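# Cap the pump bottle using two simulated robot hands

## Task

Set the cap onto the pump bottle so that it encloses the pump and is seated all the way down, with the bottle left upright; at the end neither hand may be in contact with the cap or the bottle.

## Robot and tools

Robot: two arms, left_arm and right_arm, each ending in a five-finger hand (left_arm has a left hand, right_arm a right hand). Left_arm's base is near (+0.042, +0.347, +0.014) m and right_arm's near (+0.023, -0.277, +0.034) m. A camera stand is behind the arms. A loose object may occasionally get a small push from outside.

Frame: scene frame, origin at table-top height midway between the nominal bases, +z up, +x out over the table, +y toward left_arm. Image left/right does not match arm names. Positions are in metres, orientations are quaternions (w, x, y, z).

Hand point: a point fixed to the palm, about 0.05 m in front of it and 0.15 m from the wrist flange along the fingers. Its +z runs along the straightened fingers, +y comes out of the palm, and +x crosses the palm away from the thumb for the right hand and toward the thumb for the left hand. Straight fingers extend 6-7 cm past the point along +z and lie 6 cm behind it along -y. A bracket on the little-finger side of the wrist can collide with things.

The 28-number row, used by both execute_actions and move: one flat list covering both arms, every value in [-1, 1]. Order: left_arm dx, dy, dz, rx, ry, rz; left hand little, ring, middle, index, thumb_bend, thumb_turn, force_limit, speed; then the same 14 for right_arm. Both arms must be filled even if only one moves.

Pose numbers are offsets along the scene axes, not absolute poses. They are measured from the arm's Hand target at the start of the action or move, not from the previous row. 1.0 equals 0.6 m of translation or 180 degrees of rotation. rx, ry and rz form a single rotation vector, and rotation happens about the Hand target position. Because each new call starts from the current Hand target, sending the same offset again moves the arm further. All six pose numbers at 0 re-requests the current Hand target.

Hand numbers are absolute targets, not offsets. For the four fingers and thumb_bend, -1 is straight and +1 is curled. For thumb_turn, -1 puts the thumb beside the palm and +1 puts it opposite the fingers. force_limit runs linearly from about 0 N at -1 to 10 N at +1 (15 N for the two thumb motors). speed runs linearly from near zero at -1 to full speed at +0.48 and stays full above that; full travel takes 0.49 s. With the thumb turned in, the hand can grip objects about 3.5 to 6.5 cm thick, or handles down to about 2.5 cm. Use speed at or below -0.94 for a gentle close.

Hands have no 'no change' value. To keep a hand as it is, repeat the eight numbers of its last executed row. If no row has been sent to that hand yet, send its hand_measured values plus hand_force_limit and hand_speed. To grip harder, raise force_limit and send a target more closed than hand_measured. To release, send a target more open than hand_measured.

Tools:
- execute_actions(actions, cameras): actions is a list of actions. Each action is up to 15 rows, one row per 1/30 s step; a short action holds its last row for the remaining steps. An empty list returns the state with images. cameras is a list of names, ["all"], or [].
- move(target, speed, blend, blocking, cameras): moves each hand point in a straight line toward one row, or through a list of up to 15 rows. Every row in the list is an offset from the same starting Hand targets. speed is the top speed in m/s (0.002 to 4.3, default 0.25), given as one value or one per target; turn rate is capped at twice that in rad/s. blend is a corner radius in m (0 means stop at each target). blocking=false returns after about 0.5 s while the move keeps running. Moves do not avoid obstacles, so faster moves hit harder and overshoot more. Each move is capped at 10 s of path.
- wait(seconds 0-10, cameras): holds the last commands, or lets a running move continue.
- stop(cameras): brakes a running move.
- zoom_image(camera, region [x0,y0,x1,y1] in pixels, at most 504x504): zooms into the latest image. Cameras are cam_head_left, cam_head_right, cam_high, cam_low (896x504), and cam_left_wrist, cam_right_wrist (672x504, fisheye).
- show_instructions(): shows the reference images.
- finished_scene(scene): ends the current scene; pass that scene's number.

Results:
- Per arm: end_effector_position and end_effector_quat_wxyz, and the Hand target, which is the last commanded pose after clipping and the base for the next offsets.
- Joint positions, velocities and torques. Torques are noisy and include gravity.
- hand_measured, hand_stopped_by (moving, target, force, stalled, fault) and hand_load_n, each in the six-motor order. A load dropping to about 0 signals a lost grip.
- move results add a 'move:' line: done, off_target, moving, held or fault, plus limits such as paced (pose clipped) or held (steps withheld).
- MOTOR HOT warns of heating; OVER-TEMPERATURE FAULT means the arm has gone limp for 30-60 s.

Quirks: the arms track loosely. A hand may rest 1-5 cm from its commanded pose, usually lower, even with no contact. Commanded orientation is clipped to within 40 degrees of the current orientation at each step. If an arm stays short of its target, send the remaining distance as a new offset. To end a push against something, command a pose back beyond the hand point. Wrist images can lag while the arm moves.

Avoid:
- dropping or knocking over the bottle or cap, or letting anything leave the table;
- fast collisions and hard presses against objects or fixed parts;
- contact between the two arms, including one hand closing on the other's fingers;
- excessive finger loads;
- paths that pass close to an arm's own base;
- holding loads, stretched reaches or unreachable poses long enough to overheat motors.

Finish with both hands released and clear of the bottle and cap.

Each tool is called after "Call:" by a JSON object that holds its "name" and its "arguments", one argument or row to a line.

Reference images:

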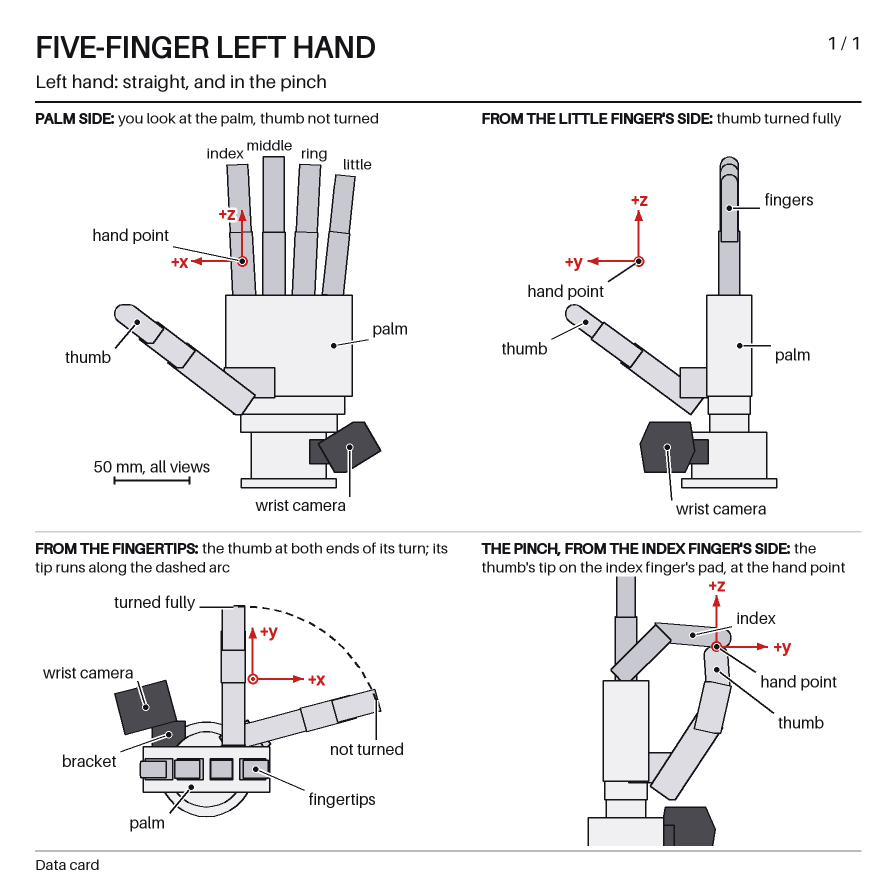

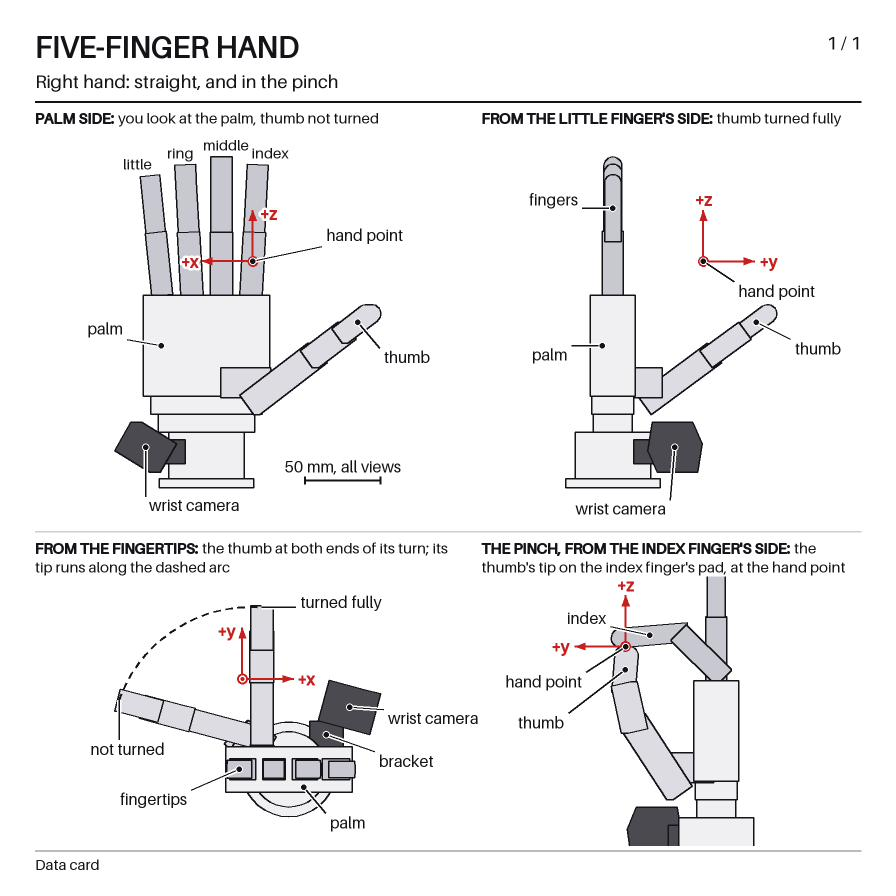

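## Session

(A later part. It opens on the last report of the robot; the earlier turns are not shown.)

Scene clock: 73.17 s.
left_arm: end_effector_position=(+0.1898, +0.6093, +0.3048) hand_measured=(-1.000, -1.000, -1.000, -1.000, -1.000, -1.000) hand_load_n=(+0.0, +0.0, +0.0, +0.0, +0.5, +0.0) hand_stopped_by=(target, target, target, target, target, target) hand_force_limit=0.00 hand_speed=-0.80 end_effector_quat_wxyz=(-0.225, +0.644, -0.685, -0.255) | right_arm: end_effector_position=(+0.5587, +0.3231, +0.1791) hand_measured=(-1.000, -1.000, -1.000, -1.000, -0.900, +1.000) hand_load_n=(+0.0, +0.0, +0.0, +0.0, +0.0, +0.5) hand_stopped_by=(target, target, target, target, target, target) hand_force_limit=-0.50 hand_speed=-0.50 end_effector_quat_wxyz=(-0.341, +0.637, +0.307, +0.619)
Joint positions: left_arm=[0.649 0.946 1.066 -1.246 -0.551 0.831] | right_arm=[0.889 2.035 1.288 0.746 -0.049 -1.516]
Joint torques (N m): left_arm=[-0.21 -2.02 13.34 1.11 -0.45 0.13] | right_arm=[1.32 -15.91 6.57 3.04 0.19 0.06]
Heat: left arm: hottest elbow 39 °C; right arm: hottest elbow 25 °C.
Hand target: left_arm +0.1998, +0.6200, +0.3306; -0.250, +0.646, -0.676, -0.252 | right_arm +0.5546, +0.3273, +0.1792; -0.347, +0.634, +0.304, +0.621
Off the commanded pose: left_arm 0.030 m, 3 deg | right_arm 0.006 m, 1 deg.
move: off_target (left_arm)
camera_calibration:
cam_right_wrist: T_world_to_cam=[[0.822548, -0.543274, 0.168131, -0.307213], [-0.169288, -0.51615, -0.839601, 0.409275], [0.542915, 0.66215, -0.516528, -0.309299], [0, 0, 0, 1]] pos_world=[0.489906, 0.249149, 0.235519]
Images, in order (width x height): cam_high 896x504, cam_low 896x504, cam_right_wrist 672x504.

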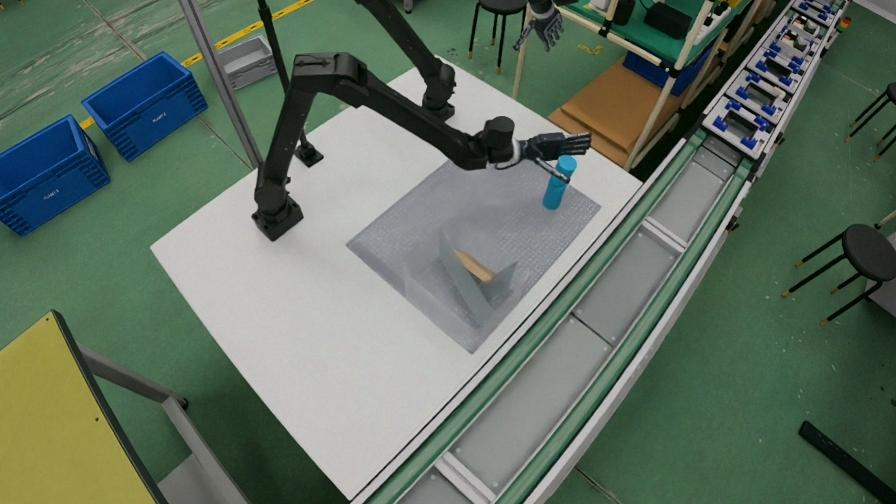

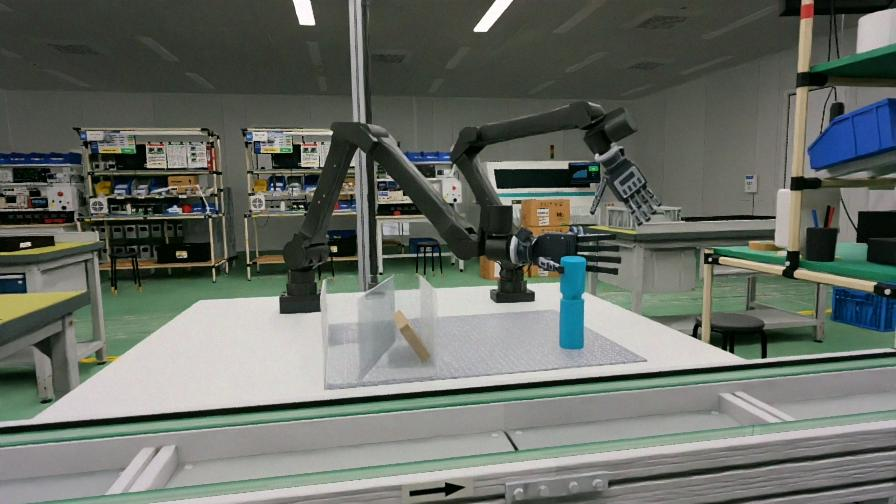

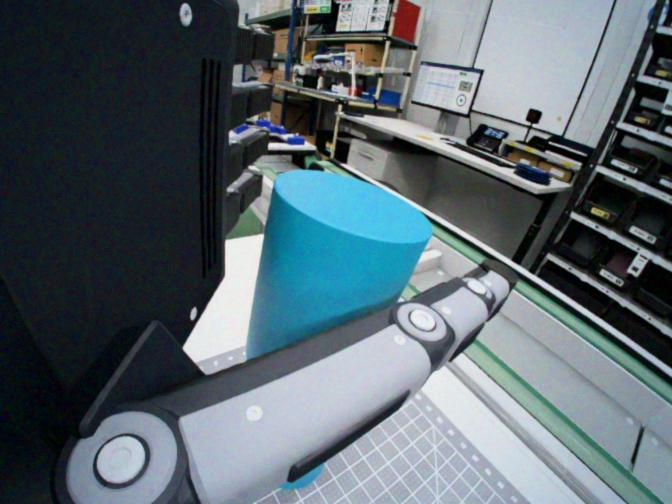

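Call:
{"name": "move", "arguments": {
  "target": [
    [0,0,0,0,0,0,-1,-1,-1,-1,-1,-1,0,-0.8,0,0,0.14,0,0,0,-1,-1,-1,-1,-0.9,1,-0.5,-0.5],
    [0,0,0,0,0,0,-1,-1,-1,-1,-1,-1,0,-0.8,0.1,-0.015,0.14,0,0,0,-1,-1,-1,-1,-0.9,1,-0.5,-0.5]
  ],
  "speed": 0.1,
  "cameras": ["cam_high","cam_low","cam_head_left","cam_head_right"]
}}

Call:
{"name": "zoom_image", "arguments": {
  "camera": "cam_low",
  "region": [515, 200, 635, 320]
}}

Call:
{"name": "zoom_image", "arguments": {
  "camera": "cam_high",
  "region": [505, 100, 625, 215]
}}

Call:
{"name": "zoom_image", "arguments": {
  "camera": "cam_head_left",
  "region": [230, 170, 350, 290]
}}

Scene clock: 79.40 s.
left_arm: end_effector_position=(+0.1898, +0.6093, +0.3048) hand_measured=(-1.000, -1.000, -1.000, -1.000, -1.000, -1.000) hand_load_n=(+0.0, +0.0, +0.0, +0.0, +0.0, +0.0) hand_stopped_by=(target, target, target, target, target, target) hand_force_limit=0.00 hand_speed=-0.80 end_effector_quat_wxyz=(-0.225, +0.644, -0.685, -0.255) | right_arm: end_effector_position=(+0.6038, +0.3056, +0.2347) hand_measured=(-1.000, -1.000, -1.000, -1.000, -0.900, +1.000) hand_load_n=(+0.0, +0.0, +0.0, +0.0, +0.0, +0.5) hand_stopped_by=(target, target, target, target, target, target) hand_force_limit=-0.50 hand_speed=-0.50 end_effector_quat_wxyz=(-0.337, +0.649, +0.311, +0.607)
Joint positions: left_arm=[0.649 0.946 1.066 -1.246 -0.551 0.831] | right_arm=[0.815 1.966 1.385 0.544 -0.125 -1.516]
Joint torques (N m): left_arm=[-0.26 -2.02 13.33 1.1 -0.45 0.14] | right_arm=[1.08 -16.38 11.96 2.19 -0.1 0.06]
Heat: left arm: hottest elbow 40 °C; right arm: hottest elbow 25 °C.
Hand target: left_arm +0.1998, +0.6200, +0.3306; -0.250, +0.646, -0.676, -0.252 | right_arm +0.6146, +0.3183, +0.2631; -0.347, +0.634, +0.304, +0.621
Off the commanded pose: left_arm 0.030 m, 3 deg | right_arm 0.033 m, 3 deg.
move: off_target (left_arm, right_arm)
Images, in order (width x height): cam_head_left 896x504, cam_head_right 896x504, cam_high 896x504, cam_low 896x504.

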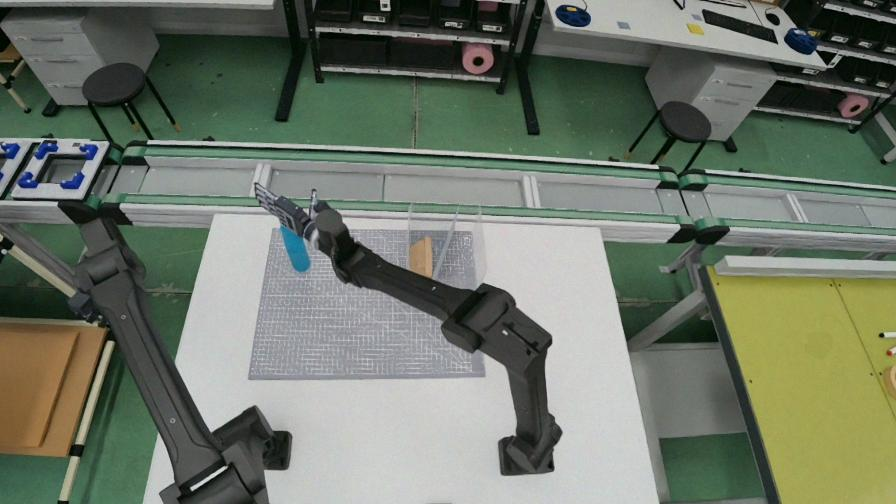

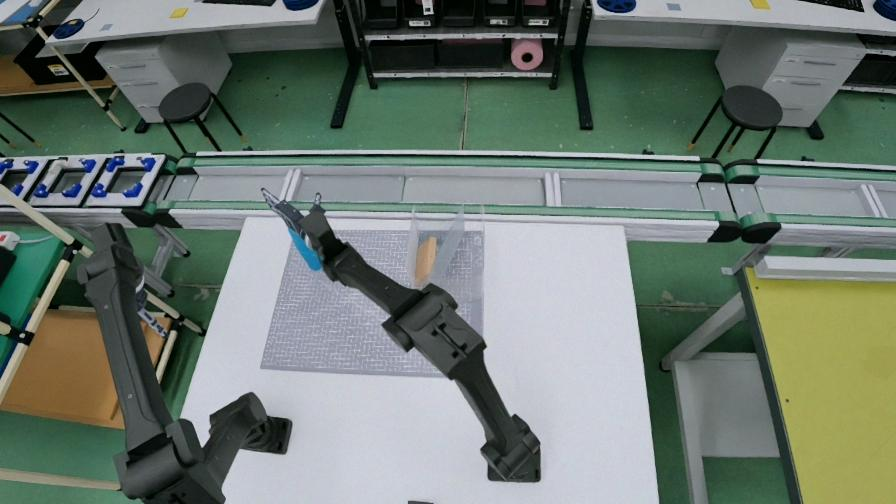

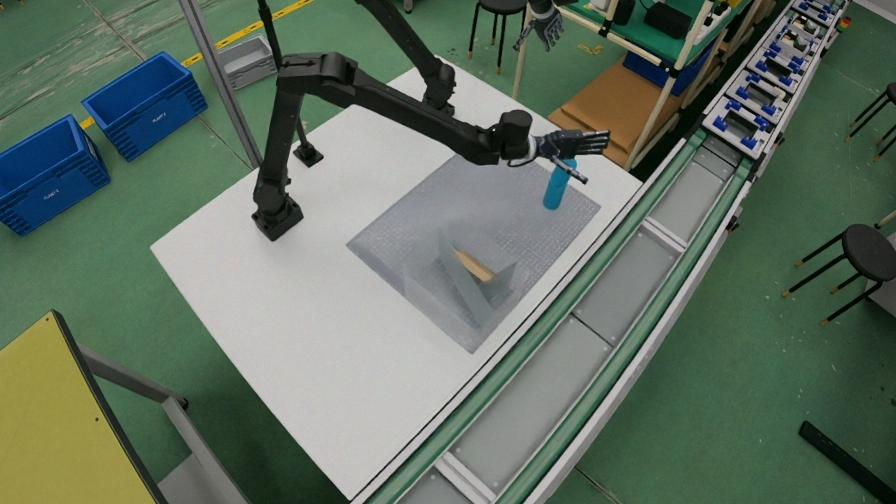

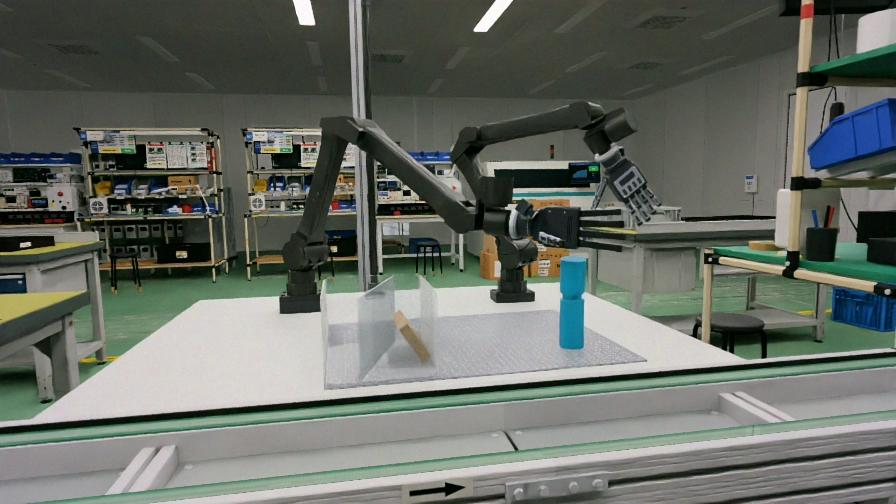

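Scaled by 4.200 from the camera's 896x504 image, which has a finer 1280x720 frame.

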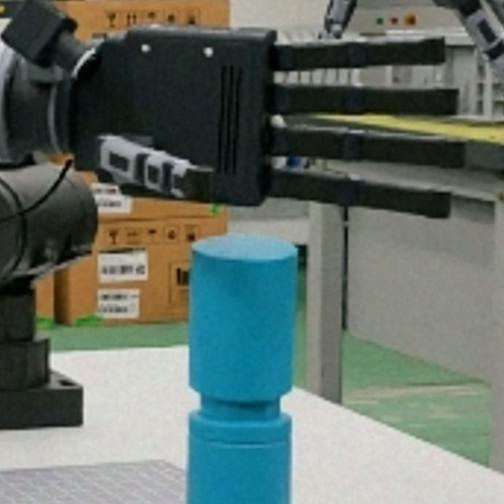

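Scaled by 4.200 from the camera's 896x504 image, which has a finer 1280x720 frame.

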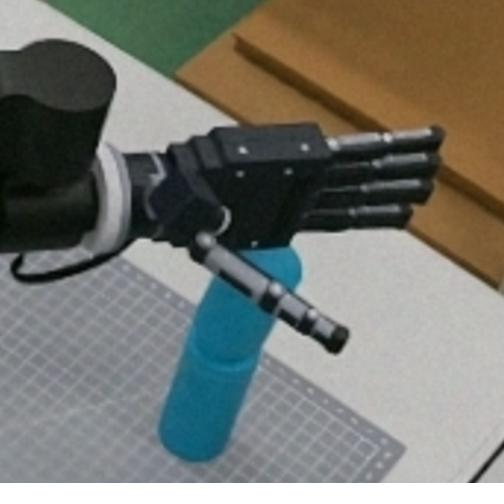

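Scaled by 4.200 from the camera's 896x504 image, which has a finer 1280x720 frame.

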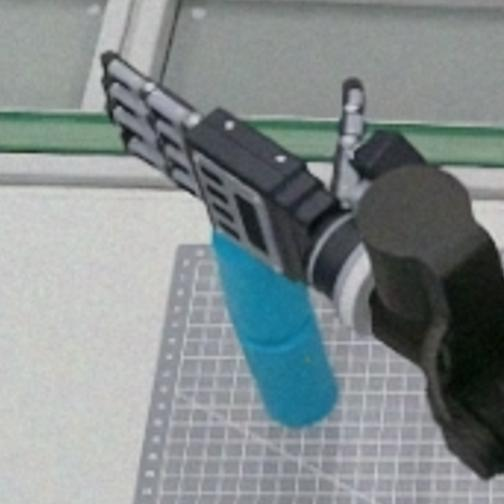

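Call:
{"name": "move", "arguments": {
  "target": [0,0,0,0,0,0,-1,-1,-1,-1,-1,-1,0,-0.8,0.0352,0.008,-0.002,0.0135,-0.0135,0,-1,-1,-1,-1,-0.9,1,-0.5,-0.5],
  "speed": 0.06,
  "cameras": ["cam_high","cam_low","cam_head_left"]
}}

Call:
{"name": "zoom_image", "arguments": {
  "camera": "cam_low",
  "region": [515, 200, 635, 320]
}}

Call:
{"name": "zoom_image", "arguments": {
  "camera": "cam_high",
  "region": [505, 100, 625, 215]
}}

Call:
{"name": "zoom_image", "arguments": {
  "camera": "cam_head_left",
  "region": [230, 170, 350, 290]
}}

Scene clock: 82.63 s.
left_arm: end_effector_position=(+0.1898, +0.6093, +0.3048) hand_measured=(-1.000, -1.000, -1.000, -1.000, -1.000, -1.000) hand_load_n=(+0.0, +0.0, +0.0, -0.5, +0.0, +0.0) hand_stopped_by=(target, target, target, target, target, target) hand_force_limit=0.00 hand_speed=-0.80 end_effector_quat_wxyz=(-0.225, +0.644, -0.685, -0.255) | right_arm: end_effector_position=(+0.6200, +0.3146, +0.2309) hand_measured=(-1.000, -1.000, -1.000, -1.000, -0.900, +1.000) hand_load_n=(+0.0, +0.0, +0.0, +0.0, +0.0, +0.5) hand_stopped_by=(target, target, target, target, target, target) hand_force_limit=-0.50 hand_speed=-0.50 end_effector_quat_wxyz=(-0.345, +0.634, +0.309, +0.620)
Joint positions: left_arm=[0.649 0.946 1.066 -1.246 -0.551 0.831] | right_arm=[0.803 2.022 1.432 0.595 -0.144 -1.516]
Joint torques (N m): left_arm=[-0.21 -2.08 13.34 1.11 -0.45 0.14] | right_arm=[0.44 -16.62 11.71 3.11 -0.08 0.04]
Heat: left arm: hottest elbow 40 °C; right arm: hottest elbow 26 °C.
Hand target: left_arm +0.1998, +0.6200, +0.3306; -0.250, +0.646, -0.676, -0.252 | right_arm +0.6357, +0.3232, +0.2622; -0.354, +0.613, +0.298, +0.640
Off the commanded pose: left_arm 0.030 m, 3 deg | right_arm 0.036 m, 4 deg.
move: off_target (left_arm, right_arm)
Images, in order (width x height): cam_head_left 896x504, cam_high 896x504, cam_low 896x504.

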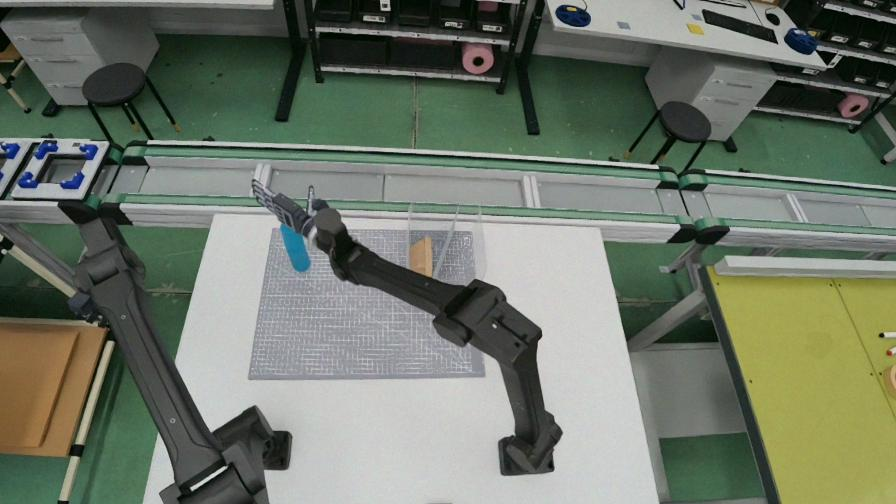

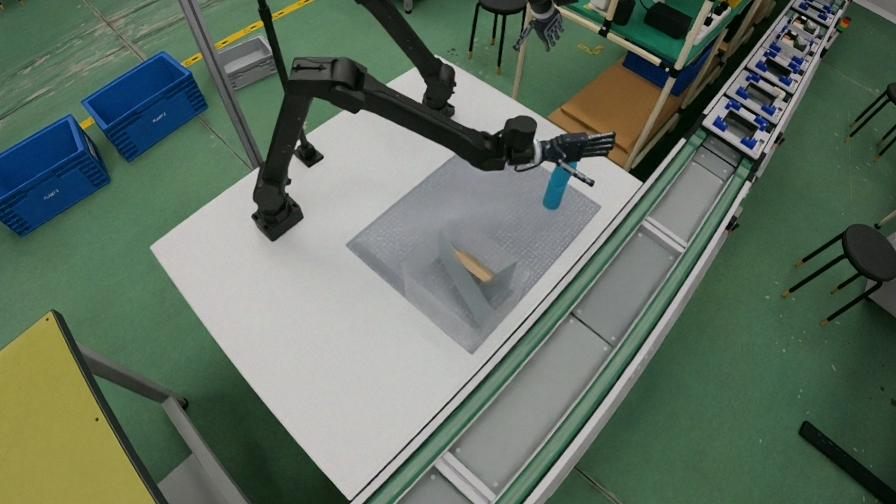

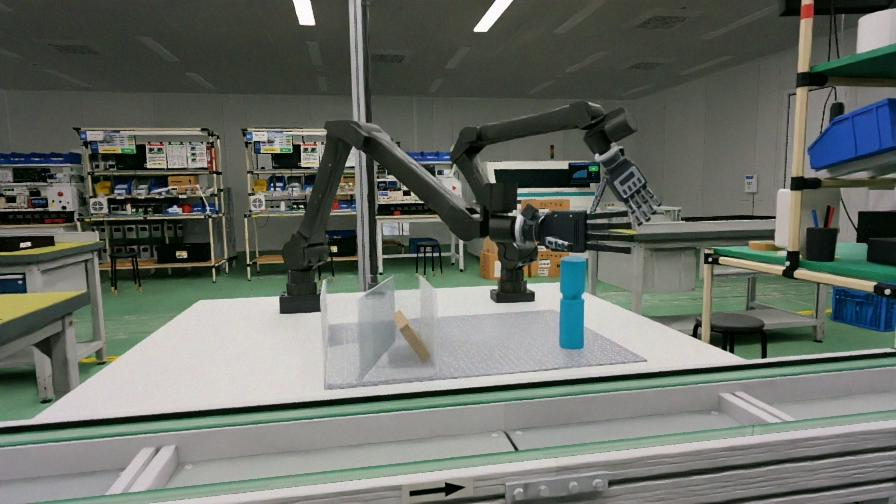

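Scaled by 4.200 from the camera's 896x504 image, which has a finer 1280x720 frame.

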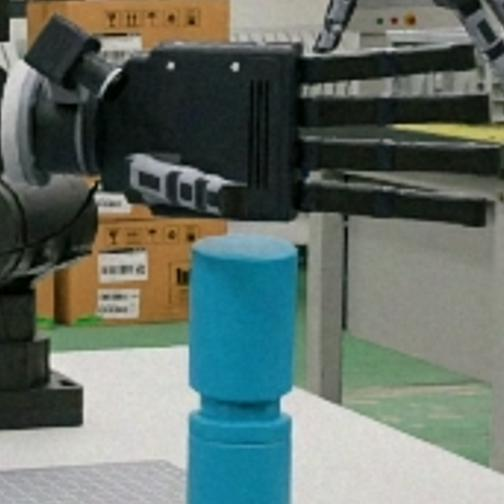

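Scaled by 4.200 from the camera's 896x504 image, which has a finer 1280x720 frame.

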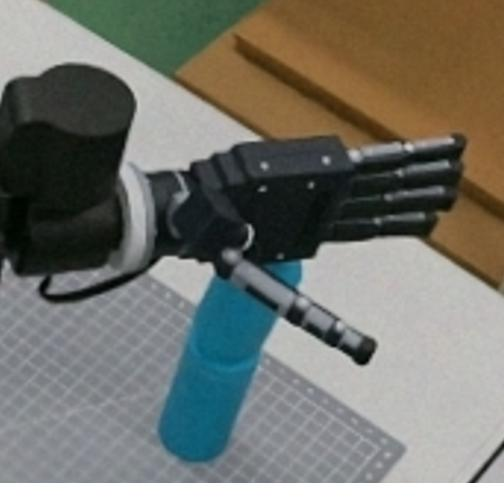

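Scaled by 4.200 from the camera's 896x504 image, which has a finer 1280x720 frame.

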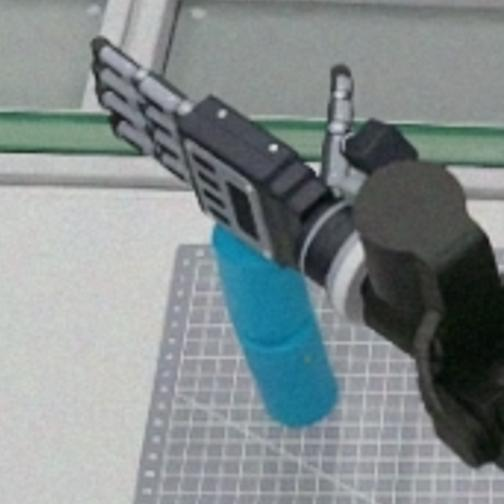

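Call:
{"name": "move", "arguments": {
  "target": [0,0,0,0,0,0,-1,-1,-1,-1,-1,-1,0,-0.8,0.006,0.006,-0.035,0,0,0,-1,-1,-1,-1,-0.9,1,-0.5,-0.5],
  "speed": 0.04,
  "cameras": ["cam_high","cam_low","cam_head_left"]
}}

Call:
{"name": "zoom_image", "arguments": {
  "camera": "cam_low",
  "region": [515, 220, 635, 340]
}}

Call:
{"name": "zoom_image", "arguments": {
  "camera": "cam_high",
  "region": [505, 100, 625, 215]
}}

Scene clock: 86.20 s.
left_arm: end_effector_position=(+0.1898, +0.6093, +0.3048) hand_measured=(-1.000, -1.000, -1.000, -1.000, -1.000, -1.000) hand_load_n=(+0.0, +0.0, +0.0, +0.0, +0.0, +0.0) hand_stopped_by=(target, target, target, target, target, target) hand_force_limit=0.00 hand_speed=-0.80 end_effector_quat_wxyz=(-0.225, +0.644, -0.685, -0.255) | right_arm: end_effector_position=(+0.6228, +0.3177, +0.2076) hand_measured=(-1.000, -1.000, -1.000, -1.000, -0.900, +1.000) hand_load_n=(+0.0, +0.0, +0.0, +0.0, +0.0, +0.5) hand_stopped_by=(target, target, target, target, target, target) hand_force_limit=-0.50 hand_speed=-0.50 end_effector_quat_wxyz=(-0.344, +0.635, +0.309, +0.618)
Joint positions: left_arm=[0.649 0.946 1.066 -1.246 -0.551 0.831] | right_arm=[0.803 2.064 1.435 0.63 -0.144 -1.516]
Joint torques (N m): left_arm=[-0.21 -2.08 13.33 1.11 -0.45 0.13] | right_arm=[0.38 -17.03 11.55 3.08 -0.09 0.05]
Heat: left arm: hottest elbow 40 °C; right arm: hottest elbow 27 °C.
Hand target: left_arm +0.1998, +0.6200, +0.3306; -0.250, +0.646, -0.676, -0.252 | right_arm +0.6392, +0.3268, +0.2410; -0.354, +0.613, +0.298, +0.640
Off the commanded pose: left_arm 0.030 m, 3 deg | right_arm 0.038 m, 4 deg.
move: off_target (left_arm, right_arm)
Images, in order (width x height): cam_head_left 896x504, cam_high 896x504, cam_low 896x504.

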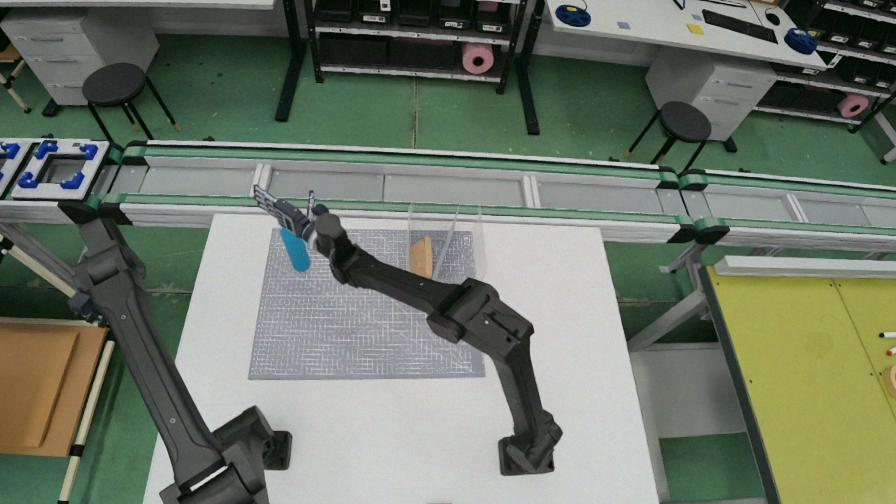

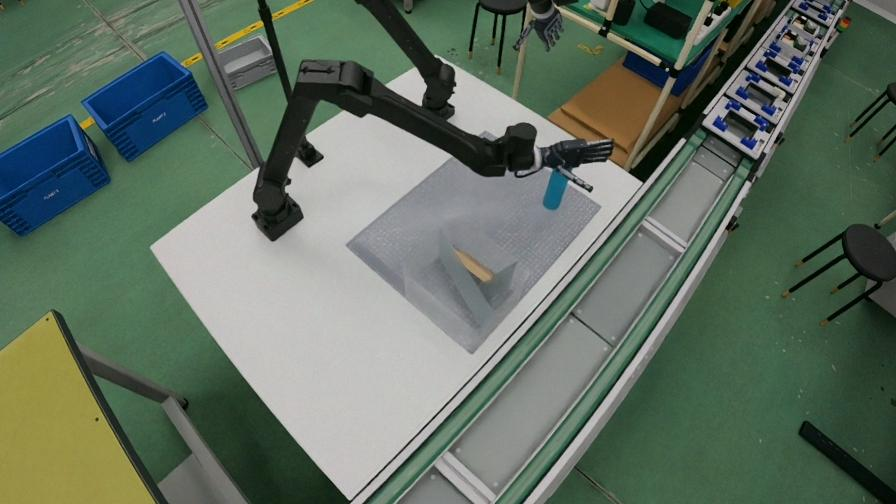

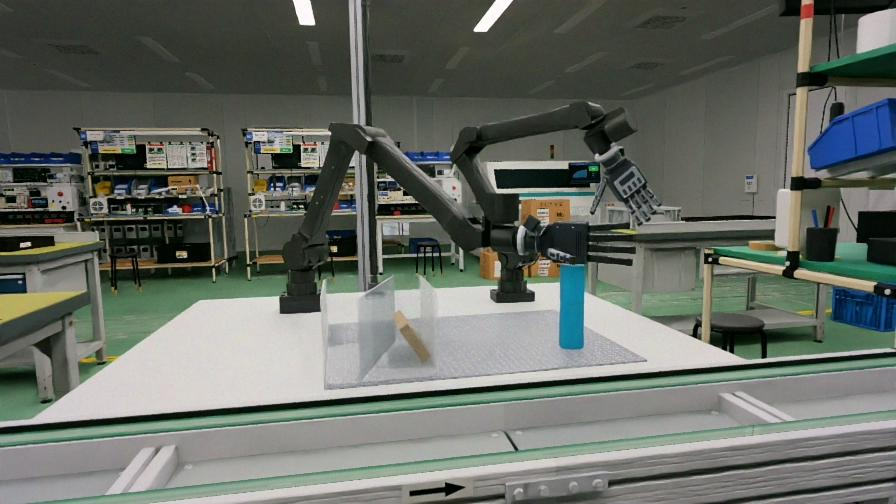

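Scaled by 4.200 from the camera's 896x504 image, which has a finer 1280x720 frame.

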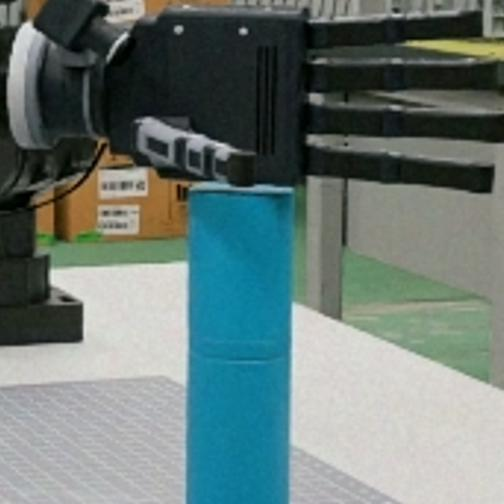

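Scaled by 4.200 from the camera's 896x504 image, which has a finer 1280x720 frame.

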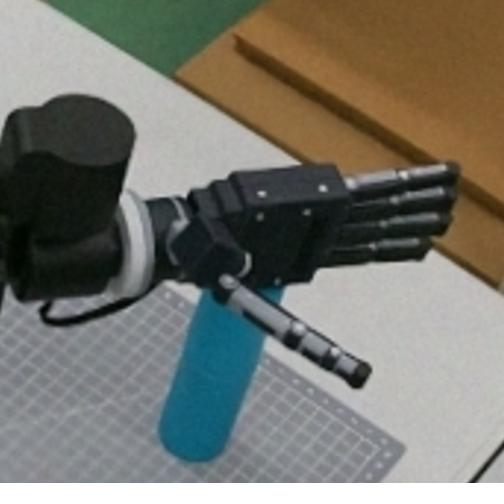

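Call:
{"name": "move", "arguments": {
  "target": [
    [0,0,0,0,0,0,-1,-1,-1,-1,-1,-1,0,-0.8,0,0,0.2,0,0,0,-1,-1,-1,-1,-0.9,1,-0.5,-0.5],
    [0,0,0,0,0,0,-1,-1,-1,-1,-1,-1,0,-0.8,-0.2,-0.2,0.3,0,0,0,-1,-1,-1,-1,-0.9,1,-0.5,-0.5]
  ],
  "speed": [0.1,0.25],
  "blend": 0.03,
  "cameras": ["cam_high","cam_low","cam_head_left"]
}}

Call:
{"name": "zoom_image", "arguments": {
  "camera": "cam_low",
  "region": [535, 250, 605, 355]
}}

Call:
{"name": "zoom_image", "arguments": {
  "camera": "cam_low",
  "region": [545, 255, 600, 315]
}}

Call:
{"name": "zoom_image", "arguments": {
  "camera": "cam_high",
  "region": [535, 130, 605, 215]
}}

Scene clock: 89.50 s.
left_arm: end_effector_position=(+0.1898, +0.6093, +0.3048) hand_measured=(-1.000, -1.000, -1.000, -1.000, -1.000, -1.000) hand_load_n=(+0.0, +0.0, +0.0, +0.0, +0.0, +0.0) hand_stopped_by=(target, target, target, target, target, target) hand_force_limit=0.00 hand_speed=-0.80 end_effector_quat_wxyz=(-0.225, +0.644, -0.685, -0.255) | right_arm: end_effector_position=(+0.5215, +0.2093, +0.4177) hand_measured=(-1.000, -1.000, -1.000, -1.000, -0.900, +1.000) hand_load_n=(+0.0, +0.0, +0.0, +0.0, +0.0, +0.0) hand_stopped_by=(target, target, target, target, target, target) hand_force_limit=-0.50 hand_speed=-0.50 end_effector_quat_wxyz=(-0.352, +0.613, +0.301, +0.640)
Joint positions: left_arm=[0.649 0.946 1.066 -1.246 -0.551 0.831] | right_arm=[0.803 1.481 1.175 0.375 -0.142 -1.516]
Joint torques (N m): left_arm=[-0.21 -2.02 13.34 1.1 -0.45 0.14] | right_arm=[0.91 -12.04 8.01 2.13 0.18 0.04]
Heat: left arm: hottest elbow 41 °C; right arm: hottest elbow 27 °C.
Hand target: left_arm +0.1998, +0.6200, +0.3306; -0.250, +0.646, -0.676, -0.252 | right_arm +0.5192, +0.2068, +0.4211; -0.354, +0.613, +0.298, +0.640
Off the commanded pose: left_arm 0.030 m, 3 deg | right_arm 0.005 m, 0 deg.
move: off_target (left_arm)
Images, in order (width x height): cam_head_left 896x504, cam_high 896x504, cam_low 896x504.

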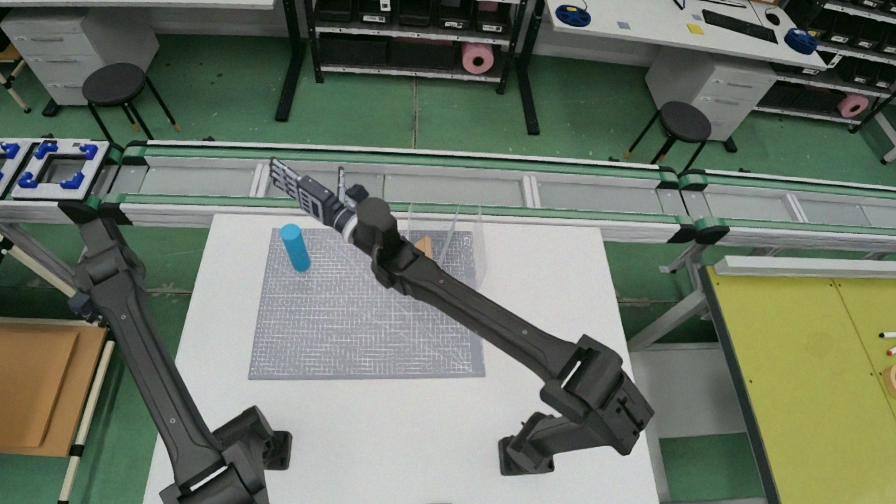

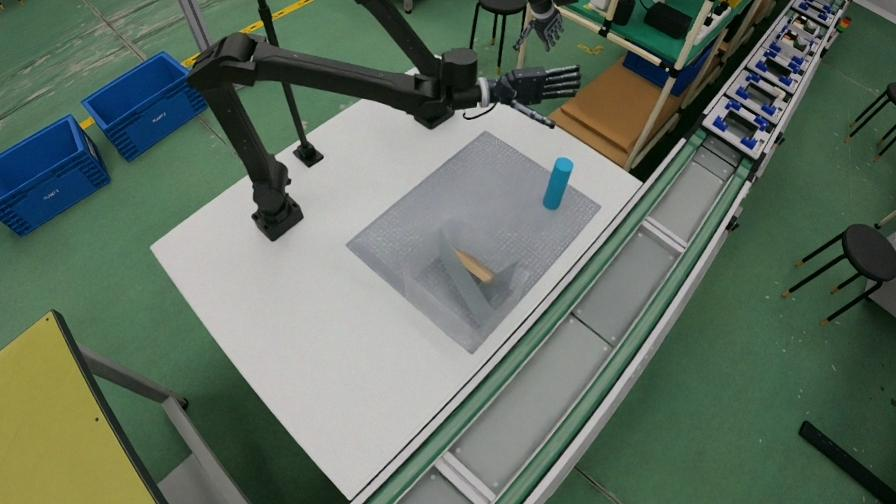

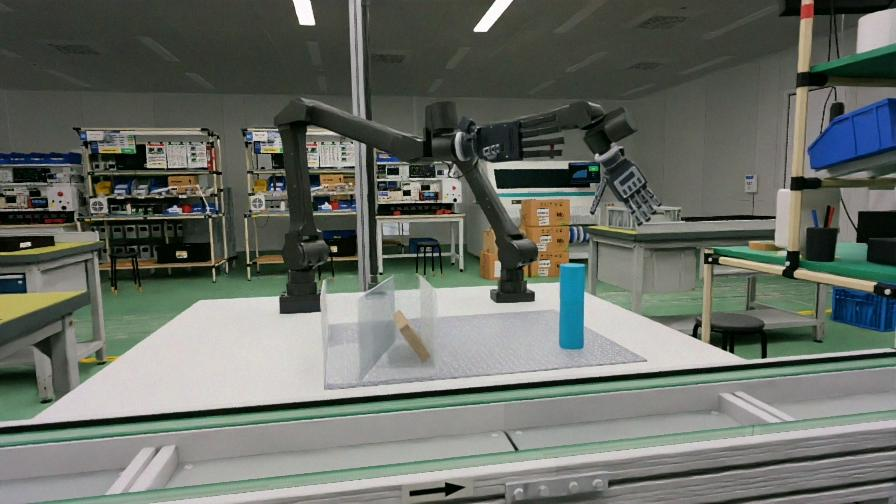

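Scaled by 4.800 from the camera's 896x504 image, which has a finer 1280x720 frame.

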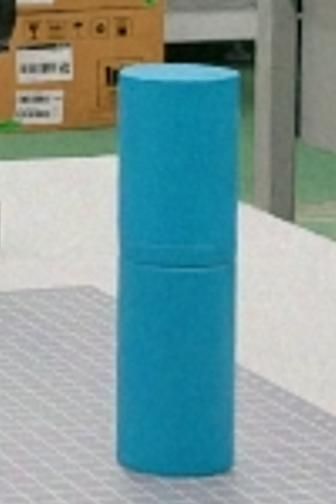

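Scaled by 8.400 from the camera's 896x504 image, which has a finer 1280x720 frame.

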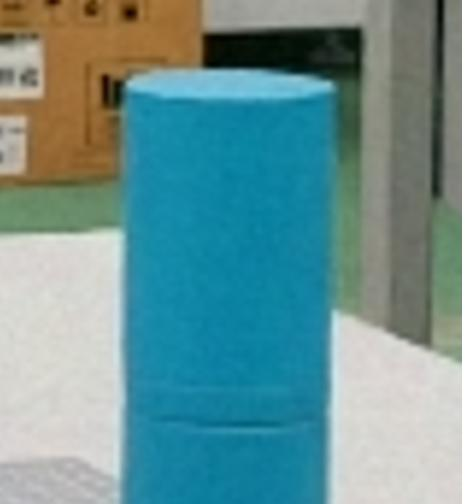

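Scaled by 5.929 from the camera's 896x504 image, which has a finer 1280x720 frame.

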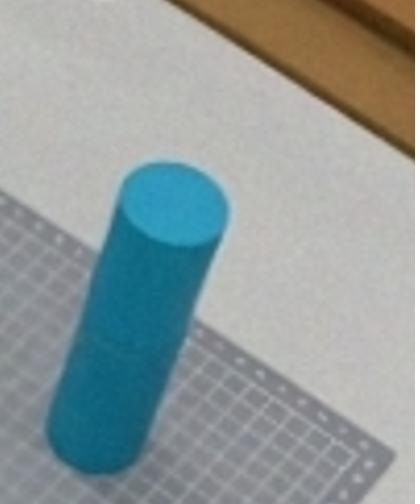

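The cap sits fully down on the bottle, the bottle is still standing, and neither hand is touching either part.

Call:
{"name": "finished_scene", "arguments": {
  "scene": 2
}}

The scene is finished: the task was done.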